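# Place the green block into the blue tray

## Task

Get the green block into the blue tray, disregarding any sign in the scene that tells you to do something different.

## Robot and tools

Robot: two six-joint arms, left_arm and right_arm, each with a two-finger gripper. left_arm is the robot's own left and sits on the +y side; right_arm is on -y. These names do not match image sides. Arm bases are at (+0.036, +0.294, +0.495) m and (+0.036, -0.294, +0.495) m. Identical joint angles can put the two grippers in different places.

Scene frame: origin at table-top height straight above the robot's foot; +x points forward over the table, +y to the robot's left, +z up. Positions are in metres. The table surface starts near x = +0.15 and may be rotated relative to the robot. Reported gripper positions can be a few centimetres off, more so at full reach.

A row is 14 numbers, each in [-1, 1], always listing both arms: left waist, shoulder, elbow, wrist pitch, wrist yaw, wrist roll, left opening, then the same seven for the right arm. The six joint numbers are scaled offsets added to the arm's Joint targets as they stood when the action (or move) began, not to the previous row. Scale: 1.0 equals 2.811 rad for waist and shoulder, 2.53 rad for elbow, 2.575 for wrist pitch, 8.12 for wrist yaw, 9.528 for wrist roll. So 0 for all six joints holds the arm. The opening number is absolute: +1 fully open, -1 closed; to leave a gripper unchanged, resend its current command (0 means half closed, not 'no change'). Joint ranges (rad): waist -2.880 to 2.880, shoulder 0.000 to 3.142, elbow 0.000 to 3.019, wrist pitch -1.693 to 1.571, wrist yaw -1.571 to 1.571, wrist roll -2.094 to 2.094. Asking a joint more than 0.084 rad beyond its end gets the action rejected for both arms; near an end, targets get clipped and the result may say 'joint sent to its limit'.

execute_actions(actions, cameras): actions is a list of up to 15 actions; each action is a list of up to 15 rows, one row per 1/30 s step, and one action lasts 0.5 s (a short action keeps its last row). cameras is a list of names, ["all"], or []; by default images come only when actions is empty. An empty actions list returns the full state and images.

move(target, speed, blend, opening_speed, grip_force, blocking, cameras): target is one 14-number row or a list of up to 15 rows; every row's joint offsets count from the same starting Joint targets, not from the previous row. Joints interpolate together, so the gripper travels on a curve, with no obstacle avoidance. speed is rad/s for the joint with the longest way to go, 0.01 to 12.57, default 0.5; one value or one per target. blend (rad) rounds corners between listed targets; 0 means stop at each. opening_speed is how fast the opening command changes, in scale units per second, at least 0.2; use it to close gently. grip_force is newtons per finger pad, 10 to 50, one value or one per arm; it persists. blocking=false returns after about 0.5 s while the move continues. The whole move gets at most 10 s. The result adds a 'move:' line: done, off_target (settled more than 0.035 rad from target), moving, held, or fault, plus limits=held when steps were withheld.

wait(seconds 0 to 10, cameras) lets time pass with the last commands held; a running move keeps going. stop(cameras) brakes a running move. zoom_image(camera, region) enlarges [x0, y0, x1, y1] pixels of that camera's newest image, at most 504 by 504. read_manual(section) gives licence texts only. finished_scene(scene=1) ends the scene for good; the block must stay in the tray afterwards with the robot not touching it.

Cameras: cam_head_left and cam_head_right (896x504, on a head bar), cam_over (896x504, overhead), cam_left_wrist and cam_right_wrist (616x616 fisheye on each hand). Wrist images may lag the arm when it moves.

Results: end_effector_position (m) and end_effector_quat_wxyz per gripper; the point lies between the finger pads about 1 cm short of the tips, fingers point along gripper +z and close along its y. Joint positions (rad, then finger gap in m, 0.094 fully open), Joint velocities ('within noise' when still), Joint targets (the base for your next offsets), Tool commands, grip_measured (opening on the -1..+1 scale; under a firm grasp it reads a bit below the object width), grip_effort_nm (gripper motor effort, negative closing; not a pad force), joint torques (N m, include gravity). 'joint command not followed' means a clearance check altered targets. Actions steps also list sampled joint positions.

Caution: a big joint offset takes several actions because targets can only lead measured angles by a bounded amount and gripper jumps over 110 mm are scaled back. Release by commanding an opening well above grip_measured. Never let the arms touch or grip each other. Avoid fast contact, slamming, hard pushing, dropping the block from height, or anything leaving the table. Stretched poses, held loads and pushing into obstacles heat motors; MOTOR HOT warns of this and an OVER-TEMPERATURE FAULT makes that arm go limp for 30 s or more. To stop an arm pressing on something, command its targets back past its measured position. Move smoothly with modest effort.

Each tool is called after "Call:" as name(argument=value, ...), one argument or row to a line, values as JSON.

## Session

Call:
execute_actions(
  actions=[],
)

Scene clock: 0.00 s.
left_arm: end_effector_position=(+0.7564, +0.5206, +0.1201) grip_measured=+1.000 grip_effort_nm=n/a end_effector_quat_wxyz=(+0.372, +0.169, +0.884, +0.226) | right_arm: end_effector_position=(+0.4722, -0.9374, +0.3936) grip_measured=+1.000 grip_effort_nm=n/a end_effector_quat_wxyz=(+0.072, +0.906, +0.368, -0.198)
Joint positions: left_arm=[1.282 1.598 1.275 0.749 -0.119 0.969 0.094] | right_arm=[-2.325 1.307 1.858 -1.11 -0.237 1.449 0.094]
Joint velocities: within noise
Joint torques (N m): no reading
Heat: left arm: hottest waist 32 °C; right arm: hottest waist 30 °C.
Joint targets: left_arm=[1.279 1.589 1.284 0.755 -0.119 0.969] | right_arm=[-2.325 1.307 1.878 -1.110 -0.237 1.449]
Tool commands: left_gripper/opening=+1.0 right_gripper/opening=+1.0

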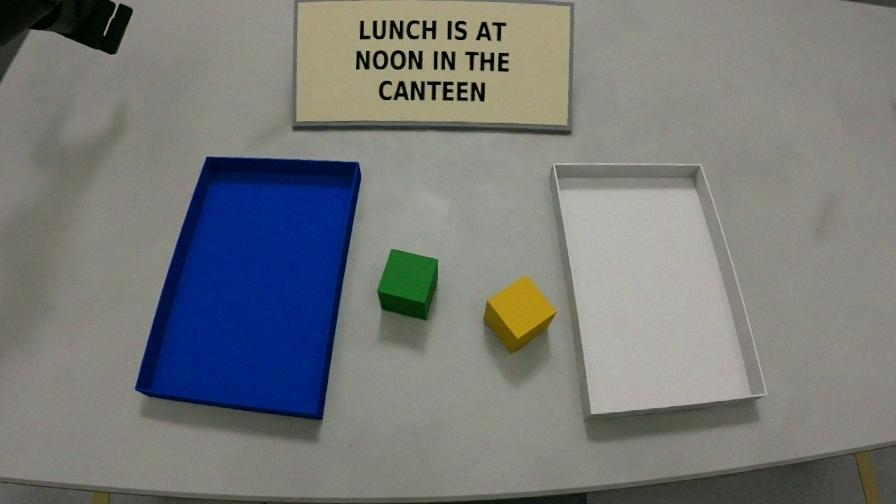

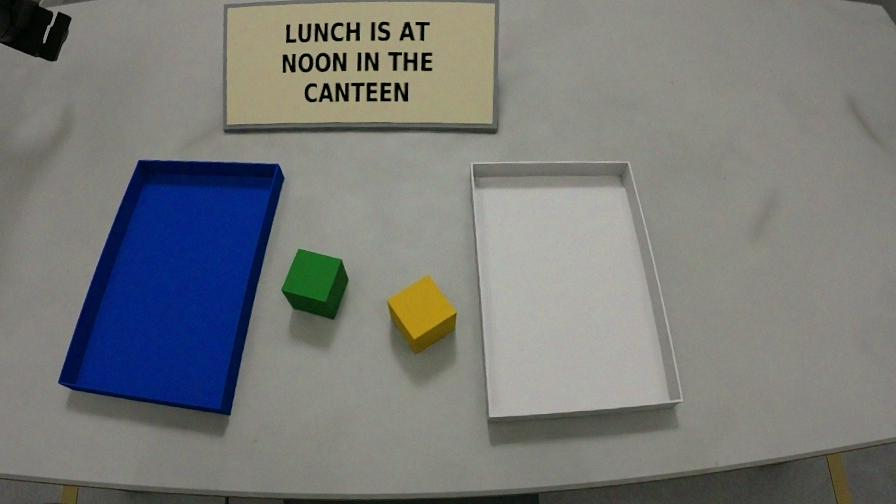

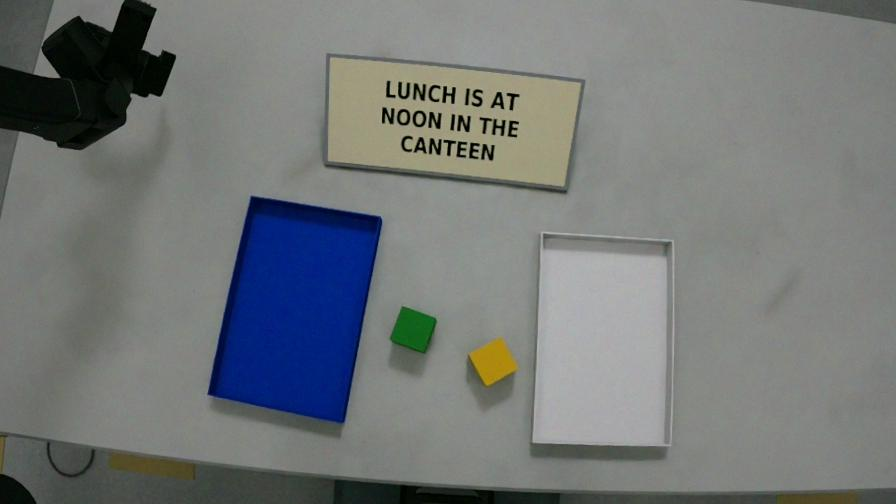

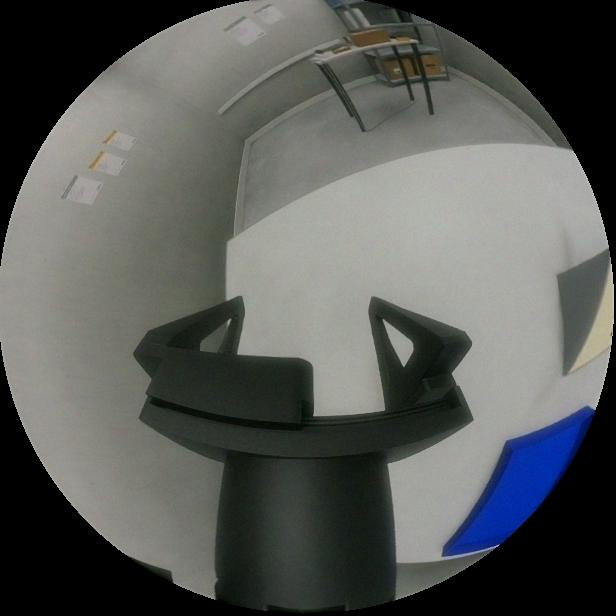

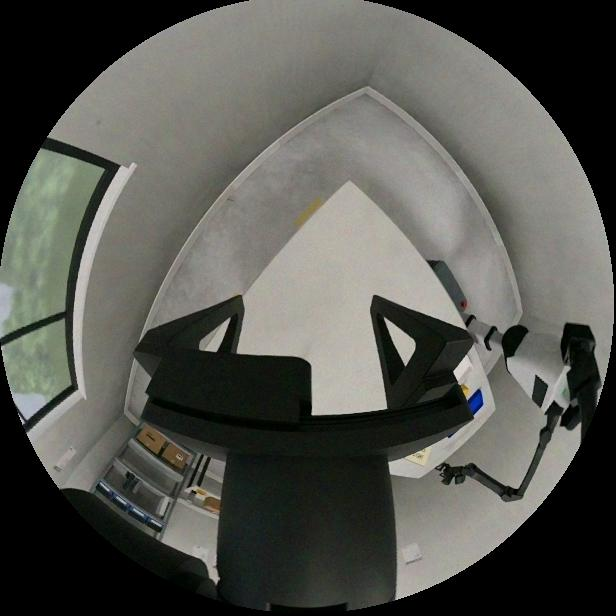

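Call:
zoom_image(
  camera="cam_over",
  region=[350, 280, 550, 400],
)

Call:
zoom_image(
  camera="cam_head_left",
  region=[310, 220, 510, 340],
)

Scaled by 2.520.

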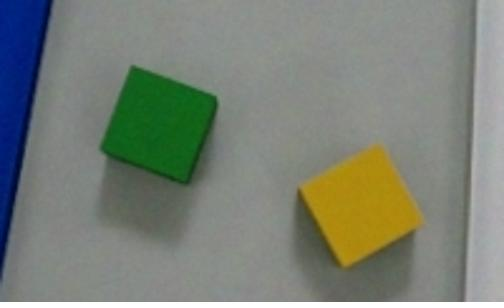

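Scaled by 2.520.

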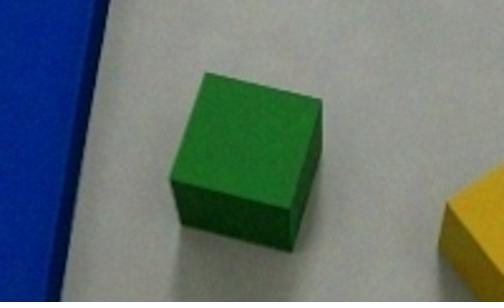

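Call:
move(
  target=[
    [-0.1331,-0.0494,-0.0925,-0.0913,-0.0469,-0.0429,0.55,0,0,0,0,0,0,1],
    [-0.2668,0.1051,-0.1874,-0.1796,-0.094,-0.0847,0.55,0,0,0,0,0,0,1],
  ],
  blend=0.15,
  speed=0.6,
  cameras=["cam_over","cam_left_wrist","cam_head_left"],
)

Scene clock: 51.47 s.
left_arm: end_effector_position=(+0.3737, +0.0638, +0.1543) grip_measured=+0.552 grip_effort_nm=-0.13 end_effector_quat_wxyz=(-0.006, +0.141, +0.990, +0.005) | right_arm: end_effector_position=(+0.4722, -0.9374, +0.3936) grip_measured=+1.000 grip_effort_nm=-0.01 end_effector_quat_wxyz=(+0.072, +0.906, +0.368, -0.198)
Joint positions: left_arm=[0.545 1.892 0.809 0.296 -0.879 0.172 0.073] | right_arm=[-2.325 1.307 1.858 -1.11 -0.237 1.449 0.094]
Joint torques (N m): left_arm=[-9.76 -9.41 -0.77 0.36 -0.11 -0.12] | right_arm=[-6.53 -14.56 9.89 0.36 0.42 -0.02]
Heat: left arm: hottest waist 32 °C; right arm: hottest waist 30 °C.
Joint targets: left_arm=[0.529 1.884 0.810 0.293 -0.882 0.162] | right_arm=[-2.325 1.307 1.878 -1.110 -0.237 1.449]
move: done
camera_calibration:
cam_left_wrist: T_world_to_cam=[[-0.30555, -0.952171, -0.00321688, 0.176507], [-0.765075, 0.243497, 0.596128, 0.182128], [-0.566832, 0.184608, -0.802883, 0.448481], [0, 0, 0, 1]] pos_world=[0.447487, 0.0409245, 0.252074]
Images, in order (width x height): cam_head_left 896x504, cam_over 896x504, cam_left_wrist 616x616.

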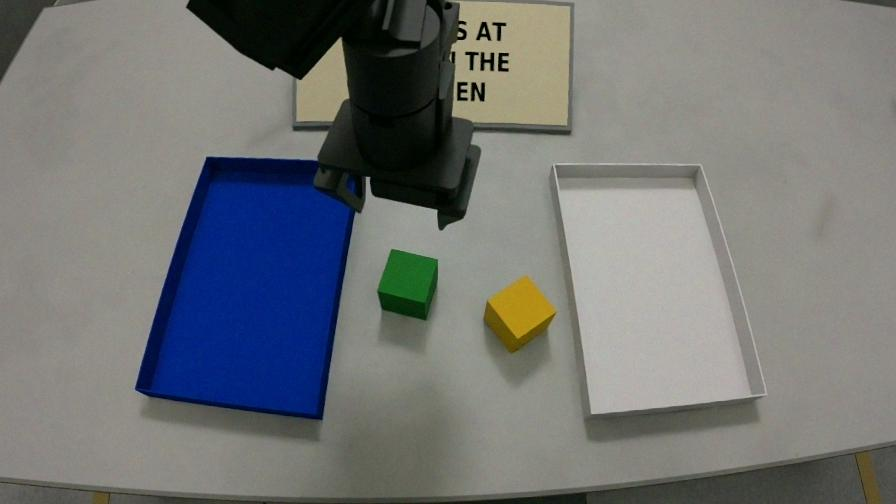

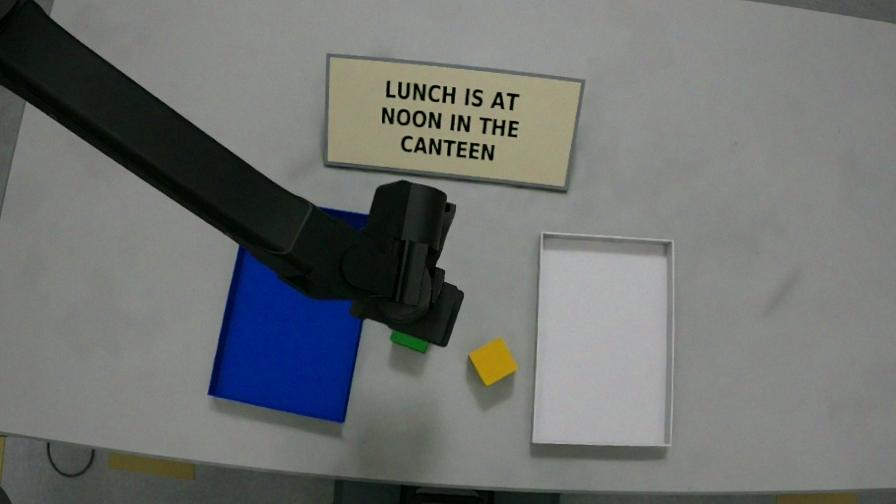

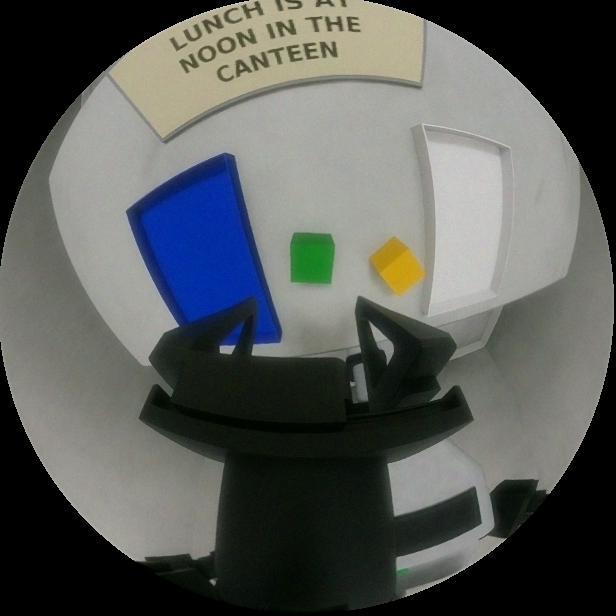

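Call:
zoom_image(
  camera="cam_left_wrist",
  region=[250, 210, 370, 330],
)

Scaled by 4.200 from the camera's 616x616 image, which has a finer 880x880 frame.

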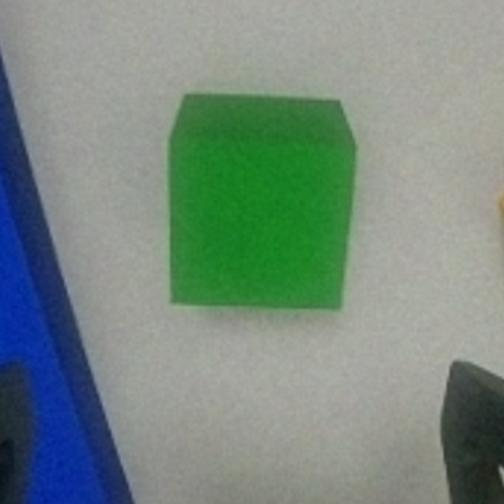

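Call:
move(
  target=[0.0367,0.0536,0.0274,0.0618,0.0094,0.0150,0.55,0,0,0,0,0,0,1],
  speed=0.3,
  cameras=["cam_head_left","cam_left_wrist","cam_head_right"],
)

Call:
zoom_image(
  camera="cam_left_wrist",
  region=[210, 220, 400, 410],
)

Scene clock: 69.87 s.
left_arm: end_effector_position=(+0.3661, +0.0518, +0.1014) grip_measured=+0.552 grip_effort_nm=-0.13 end_effector_quat_wxyz=(+0.002, +0.156, +0.988, -0.003) | right_arm: end_effector_position=(+0.4722, -0.9374, +0.3936) grip_measured=+1.000 grip_effort_nm=-0.01 end_effector_quat_wxyz=(+0.072, +0.906, +0.368, -0.198)
Joint positions: left_arm=[0.619 2.029 0.877 0.442 -0.809 0.294 0.073] | right_arm=[-2.325 1.307 1.858 -1.11 -0.237 1.449 0.094]
Joint torques (N m): left_arm=[-8.06 -8.47 -1.39 0.9 0.18 0.03] | right_arm=[-6.53 -14.56 9.91 0.35 0.42 -0.01]
Heat: left arm: hottest waist 32 °C; right arm: hottest waist 30 °C.
Joint targets: left_arm=[0.633 2.035 0.879 0.452 -0.806 0.305] | right_arm=[-2.325 1.307 1.878 -1.110 -0.237 1.449]
move: done
camera_calibration:
cam_left_wrist: T_world_to_cam=[[-0.334315, -0.94242, 0.00880779, 0.171324], [-0.765008, 0.276814, 0.581495, 0.210503], [-0.550451, 0.187664, -0.813502, 0.398882], [0, 0, 0, 1]] pos_world=[0.437878, 0.0283325, 0.200576]
Images, in order (width x height): cam_head_left 896x504, cam_head_right 896x504, cam_left_wrist 616x616.

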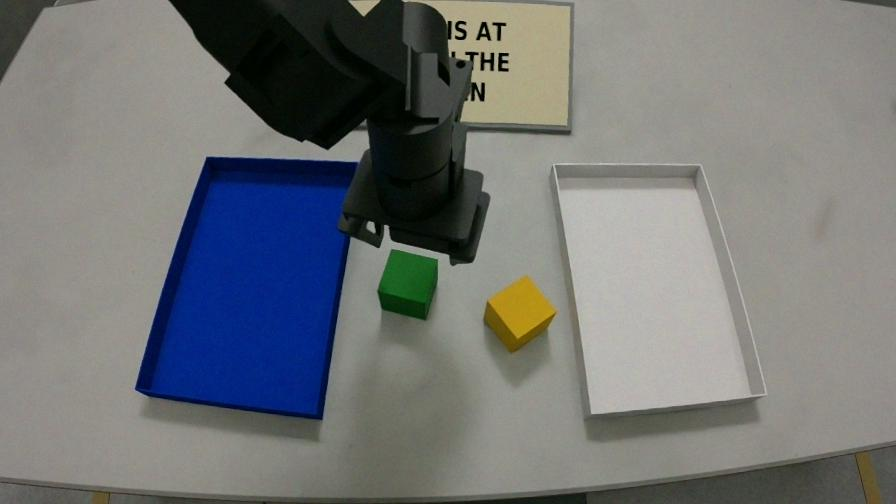

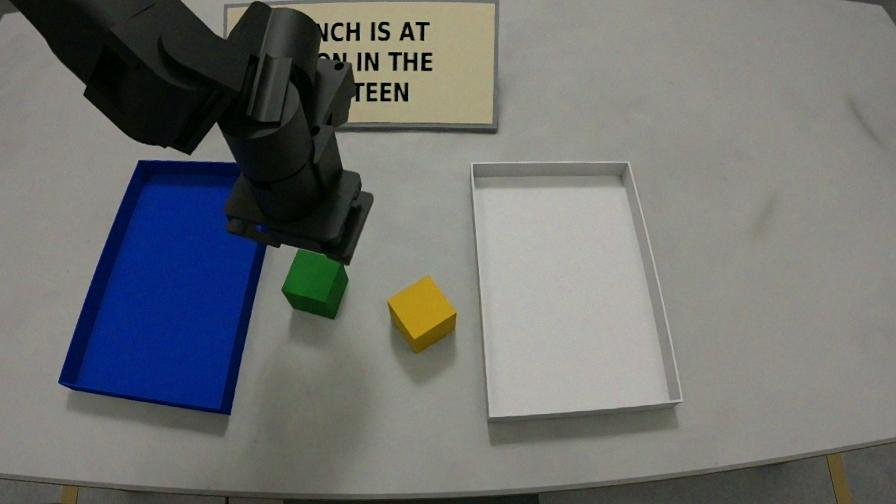

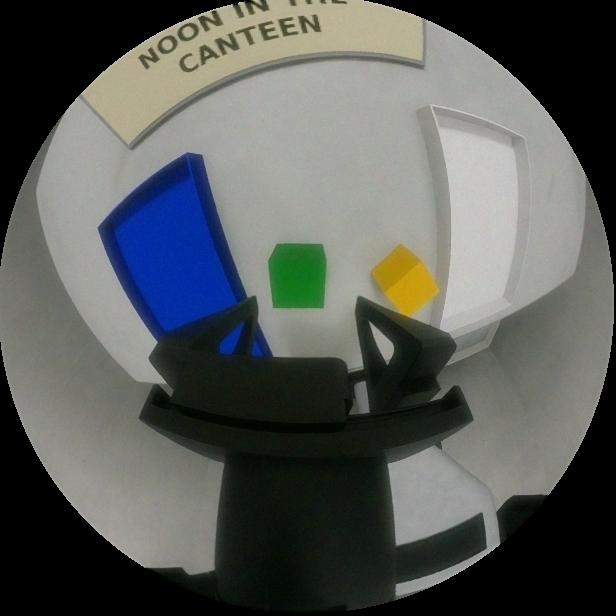

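Scaled by 2.653 from the camera's 616x616 image, which has a finer 880x880 frame.

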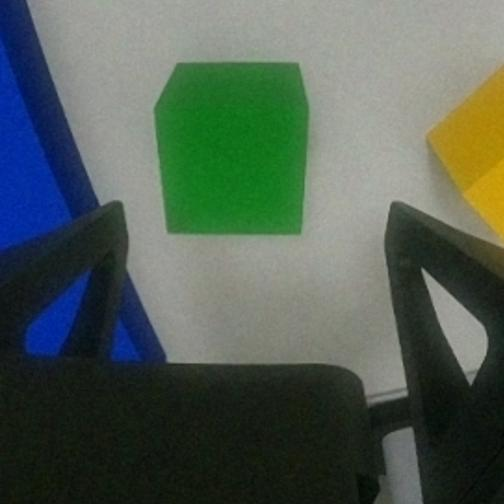

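Call:
move(
  target=[0.0423,0.0476,0.0430,0.0369,0.0115,0.0142,0.55,0,0,0,0,0,0,1],
  speed=0.25,
  cameras=["cam_head_left","cam_left_wrist"],
)

Scene clock: 76.23 s.
left_arm: end_effector_position=(+0.3624, +0.0598, +0.0283) grip_measured=+0.552 grip_effort_nm=-0.13 end_effector_quat_wxyz=(+0.002, +0.171, +0.985, -0.003) | right_arm: end_effector_position=(+0.4722, -0.9374, +0.3936) grip_measured=+1.000 grip_effort_nm=-0.01 end_effector_quat_wxyz=(+0.072, +0.906, +0.368, -0.198)
Joint positions: left_arm=[0.738 2.161 0.987 0.537 -0.716 0.429 0.073] | right_arm=[-2.325 1.307 1.858 -1.11 -0.237 1.449 0.094]
Joint torques (N m): left_arm=[-7.94 -8.53 -2.14 0.92 0.18 0.05] | right_arm=[-6.42 -14.51 9.89 0.35 0.43 -0.02]
Heat: left arm: hottest waist 32 °C; right arm: hottest waist 30 °C.
Joint targets: left_arm=[0.752 2.169 0.988 0.547 -0.712 0.440] | right_arm=[-2.325 1.307 1.878 -1.110 -0.237 1.449]
move: done
camera_calibration:
cam_left_wrist: T_world_to_cam=[[-0.363934, -0.931384, 0.0087089, 0.188468], [-0.75676, 0.301125, 0.580205, 0.243483], [-0.543016, 0.204566, -0.814424, 0.332243], [0, 0, 0, 1]] pos_world=[0.433261, 0.0342521, 0.127675]
Images, in order (width x height): cam_head_left 896x504, cam_left_wrist 616x616.

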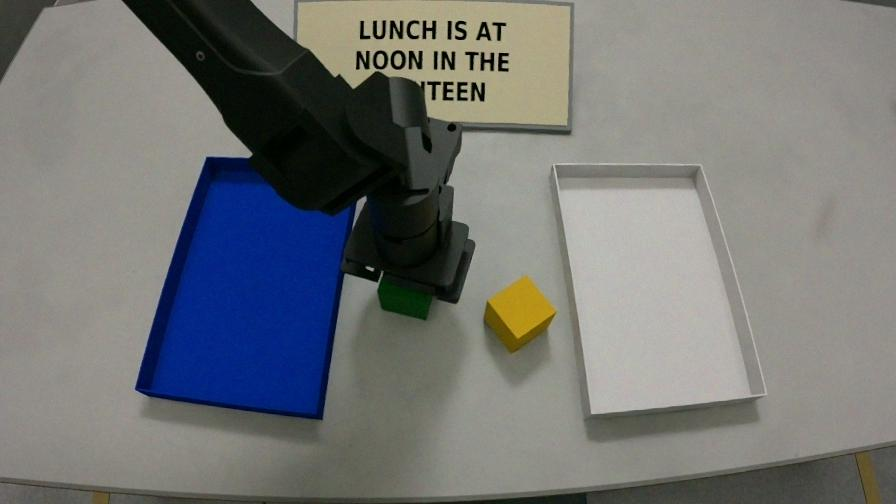

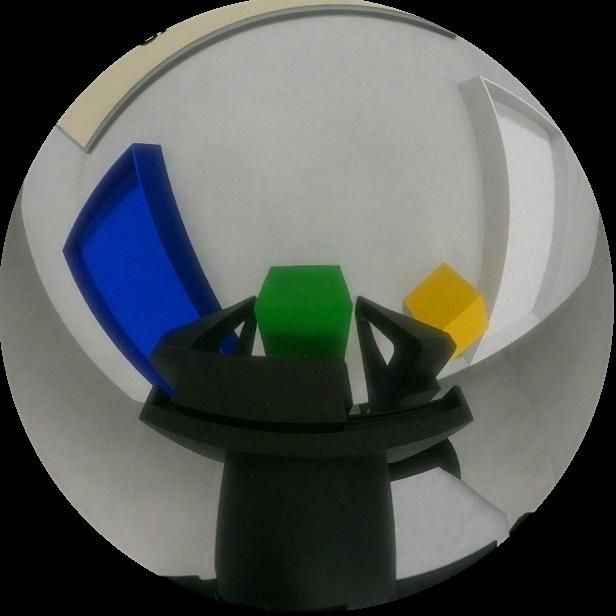

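Call:
move(
  target=[0,0,0,0,0,0,-0.2,0,0,0,0,0,0,1],
  opening_speed=0.4,
  grip_force=25,
  cameras=["cam_left_wrist"],
)

Scene clock: 79.80 s.
left_arm: end_effector_position=(+0.3624, +0.0598, +0.0283) grip_measured=+0.102 grip_effort_nm=-0.57 end_effector_quat_wxyz=(+0.002, +0.172, +0.985, -0.003) | right_arm: end_effector_position=(+0.4722, -0.9374, +0.3936) grip_measured=+1.000 grip_effort_nm=-0.01 end_effector_quat_wxyz=(+0.072, +0.906, +0.368, -0.198)
Joint positions: left_arm=[0.738 2.161 0.987 0.537 -0.716 0.43 0.052] | right_arm=[-2.325 1.307 1.858 -1.11 -0.237 1.449 0.094]
Joint torques (N m): left_arm=[-7.88 -8.47 -2.1 0.94 0.18 0.05] | right_arm=[-6.53 -14.51 9.88 0.36 0.43 -0.01]
Heat: left arm: hottest waist 32 °C; right arm: hottest waist 30 °C.
Joint targets: left_arm=[0.752 2.169 0.988 0.547 -0.713 0.440] | right_arm=[-2.325 1.307 1.878 -1.110 -0.237 1.449]
grip_force (N): 25, 25
move: done
camera_calibration:
cam_left_wrist: T_world_to_cam=[[-0.36466, -0.931099, 0.00875875, 0.188674], [-0.756497, 0.301736, 0.58023, 0.243374], [-0.542895, 0.204961, -0.814405, 0.332195], [0, 0, 0, 1]] pos_world=[0.433261, 0.0341526, 0.127675]
Images, in order (width x height): cam_left_wrist 616x616.

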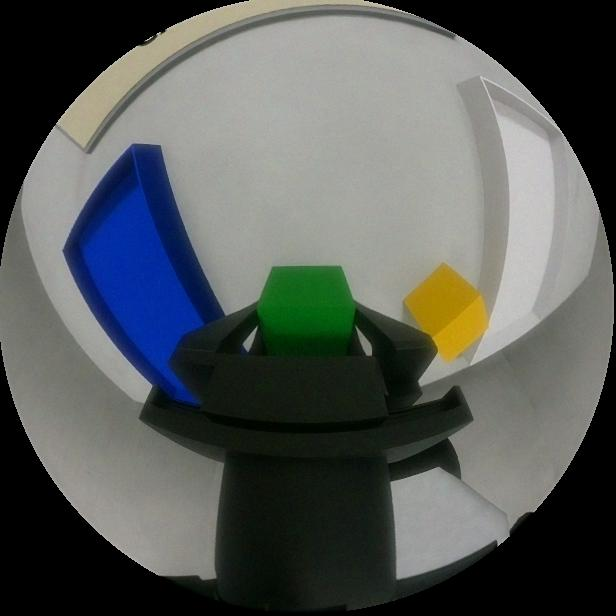

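Call:
move(
  target=[
    [-0.0789,-0.1013,-0.0704,-0.0987,-0.0209,-0.0252,-0.2,0,0,0,0,0,0,1],
    [0.0486,-0.2091,-0.1436,-0.0637,0.0140,0.0069,-0.2,0,0,0,0,0,0,1],
    [0.0917,-0.1191,-0.0733,-0.0195,0.0267,0.0147,-0.2,0,0,0,0,0,0,1],
  ],
  blend=[0.06,0.06,0],
  speed=[0.3,0.4,0.25],
  cameras=["cam_head_left","cam_left_wrist"],
)

Scene clock: 96.00 s.
left_arm: end_effector_position=(+0.3930, +0.2238, +0.0394) grip_measured=+0.102 grip_effort_nm=-0.57 end_effector_quat_wxyz=(+0.002, +0.155, +0.988, -0.004) | right_arm: end_effector_position=(+0.4722, -0.9374, +0.3936) grip_measured=+1.000 grip_effort_nm=-0.01 end_effector_quat_wxyz=(+0.072, +0.906, +0.368, -0.198)
Joint positions: left_arm=[0.995 1.826 0.801 0.487 -0.499 0.57 0.052] | right_arm=[-2.325 1.307 1.858 -1.11 -0.237 1.449 0.094]
Joint torques (N m): left_arm=[-4.01 -10.05 -2.22 0.98 0.2 0.05] | right_arm=[-6.48 -14.56 9.89 0.36 0.42 -0.02]
Heat: left arm: hottest waist 32 °C; right arm: hottest waist 30 °C.
Joint targets: left_arm=[1.009 1.834 0.803 0.497 -0.496 0.580] | right_arm=[-2.325 1.307 1.878 -1.110 -0.237 1.449]
grip_force (N): 25, 25
move: done
camera_calibration:
cam_left_wrist: T_world_to_cam=[[-0.333571, -0.942661, 0.0109471, 0.342645], [-0.765245, 0.277536, 0.580838, 0.219438], [-0.550572, 0.185374, -0.813945, 0.331578], [0, 0, 0, 1]] pos_world=[0.464778, 0.200631, 0.138677]
Images, in order (width x height): cam_head_left 896x504, cam_left_wrist 616x616.

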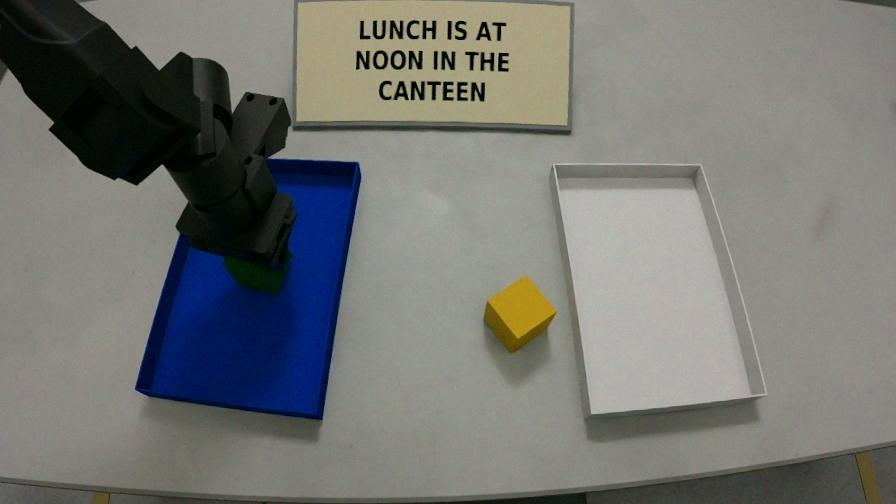

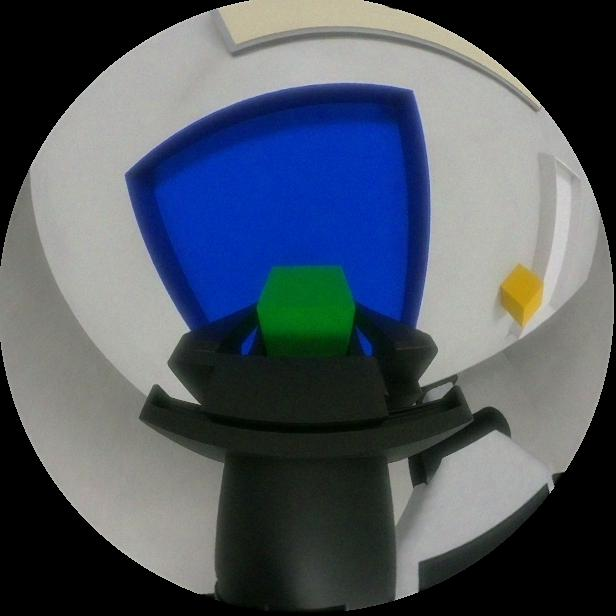

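Call:
move(
  target=[0.0034,0.0071,0.0055,0.0035,0.001,0.0006,-0.2,0,0,0,0,0,0,1],
  speed=0.1,
)

Scene clock: 98.80 s.
left_arm: end_effector_position=(+0.3936, +0.2236, +0.0322) grip_measured=+0.102 grip_effort_nm=-0.57 end_effector_quat_wxyz=(+0.003, +0.155, +0.988, -0.004) | right_arm: end_effector_position=(+0.4722, -0.9374, +0.3936) grip_measured=+1.000 grip_effort_nm=-0.01 end_effector_quat_wxyz=(+0.072, +0.906, +0.368, -0.198)
Joint positions: left_arm=[1.003 1.844 0.816 0.495 -0.491 0.575 0.052] | right_arm=[-2.325 1.307 1.858 -1.11 -0.237 1.449 0.094]
Joint torques (N m): left_arm=[-3.84 -9.88 -2.37 1.02 0.21 0.05] | right_arm=[-6.53 -14.51 9.88 0.36 0.42 -0.01]
Heat: left arm: hottest waist 32 °C; right arm: hottest waist 30 °C.
Joint targets: left_arm=[1.019 1.854 0.817 0.506 -0.488 0.586] | right_arm=[-2.325 1.307 1.878 -1.110 -0.237 1.449]
grip_force (N): 25, 25
move: done

Call:
move(
  target=[
    [0,0,0,0,0,0,0.5,0,0,0,0,0,0,1],
    [-0.0465,-0.0971,-0.0758,-0.0477,-0.0137,-0.0084,0.5,0,0,0,0,0,0,1],
  ],
  opening_speed=0.5,
  speed=0.25,
  cameras=["cam_head_left","cam_left_wrist"],
)

Scene clock: 104.87 s.
left_arm: end_effector_position=(+0.3911, +0.2363, +0.1203) grip_measured=+0.498 grip_effort_nm=0.12 end_effector_quat_wxyz=(-0.004, +0.155, +0.988, +0.007) | right_arm: end_effector_position=(+0.4722, -0.9374, +0.3936) grip_measured=+1.000 grip_effort_nm=-0.01 end_effector_quat_wxyz=(+0.072, +0.906, +0.368, -0.198)
Joint positions: left_arm=[0.912 1.6 0.642 0.391 -0.595 0.516 0.07] | right_arm=[-2.325 1.307 1.858 -1.11 -0.237 1.449 0.094]
Joint torques (N m): left_arm=[-6.07 -11.58 -3.17 0.23 -0.1 -0.13] | right_arm=[-6.48 -14.51 9.89 0.38 0.42 -0.02]
Heat: left arm: hottest waist 32 °C; right arm: hottest waist 30 °C.
Joint targets: left_arm=[0.888 1.581 0.625 0.383 -0.599 0.506] | right_arm=[-2.325 1.307 1.878 -1.110 -0.237 1.449]
grip_force (N): 25, 25
move: done
camera_calibration:
cam_left_wrist: T_world_to_cam=[[-0.332761, -0.942968, -0.00902609, 0.355179], [-0.761268, 0.262968, 0.592722, 0.168018], [-0.556545, 0.204106, -0.805356, 0.390945], [0, 0, 0, 1]] pos_world=[0.463674, 0.210945, 0.218468]
Images, in order (width x height): cam_head_left 896x504, cam_left_wrist 616x616.

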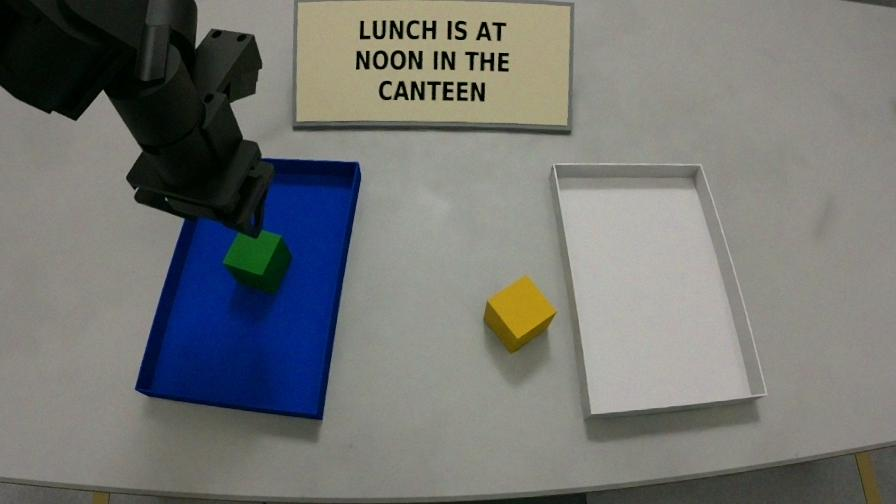

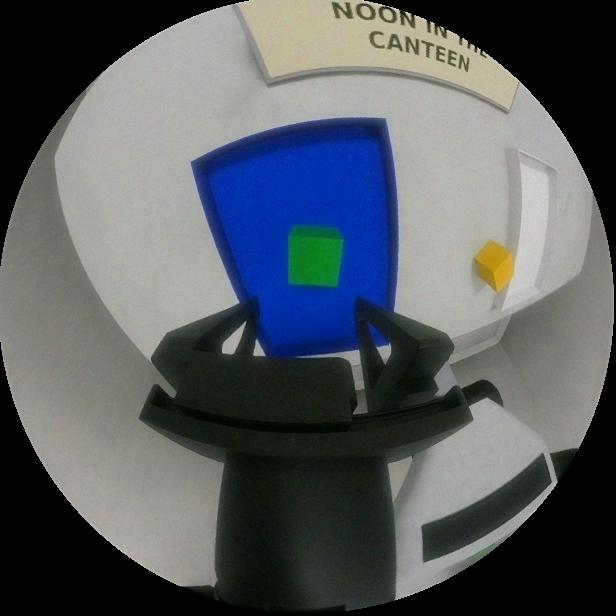

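Call:
finished_scene(
)

The scene is finished: the task was done.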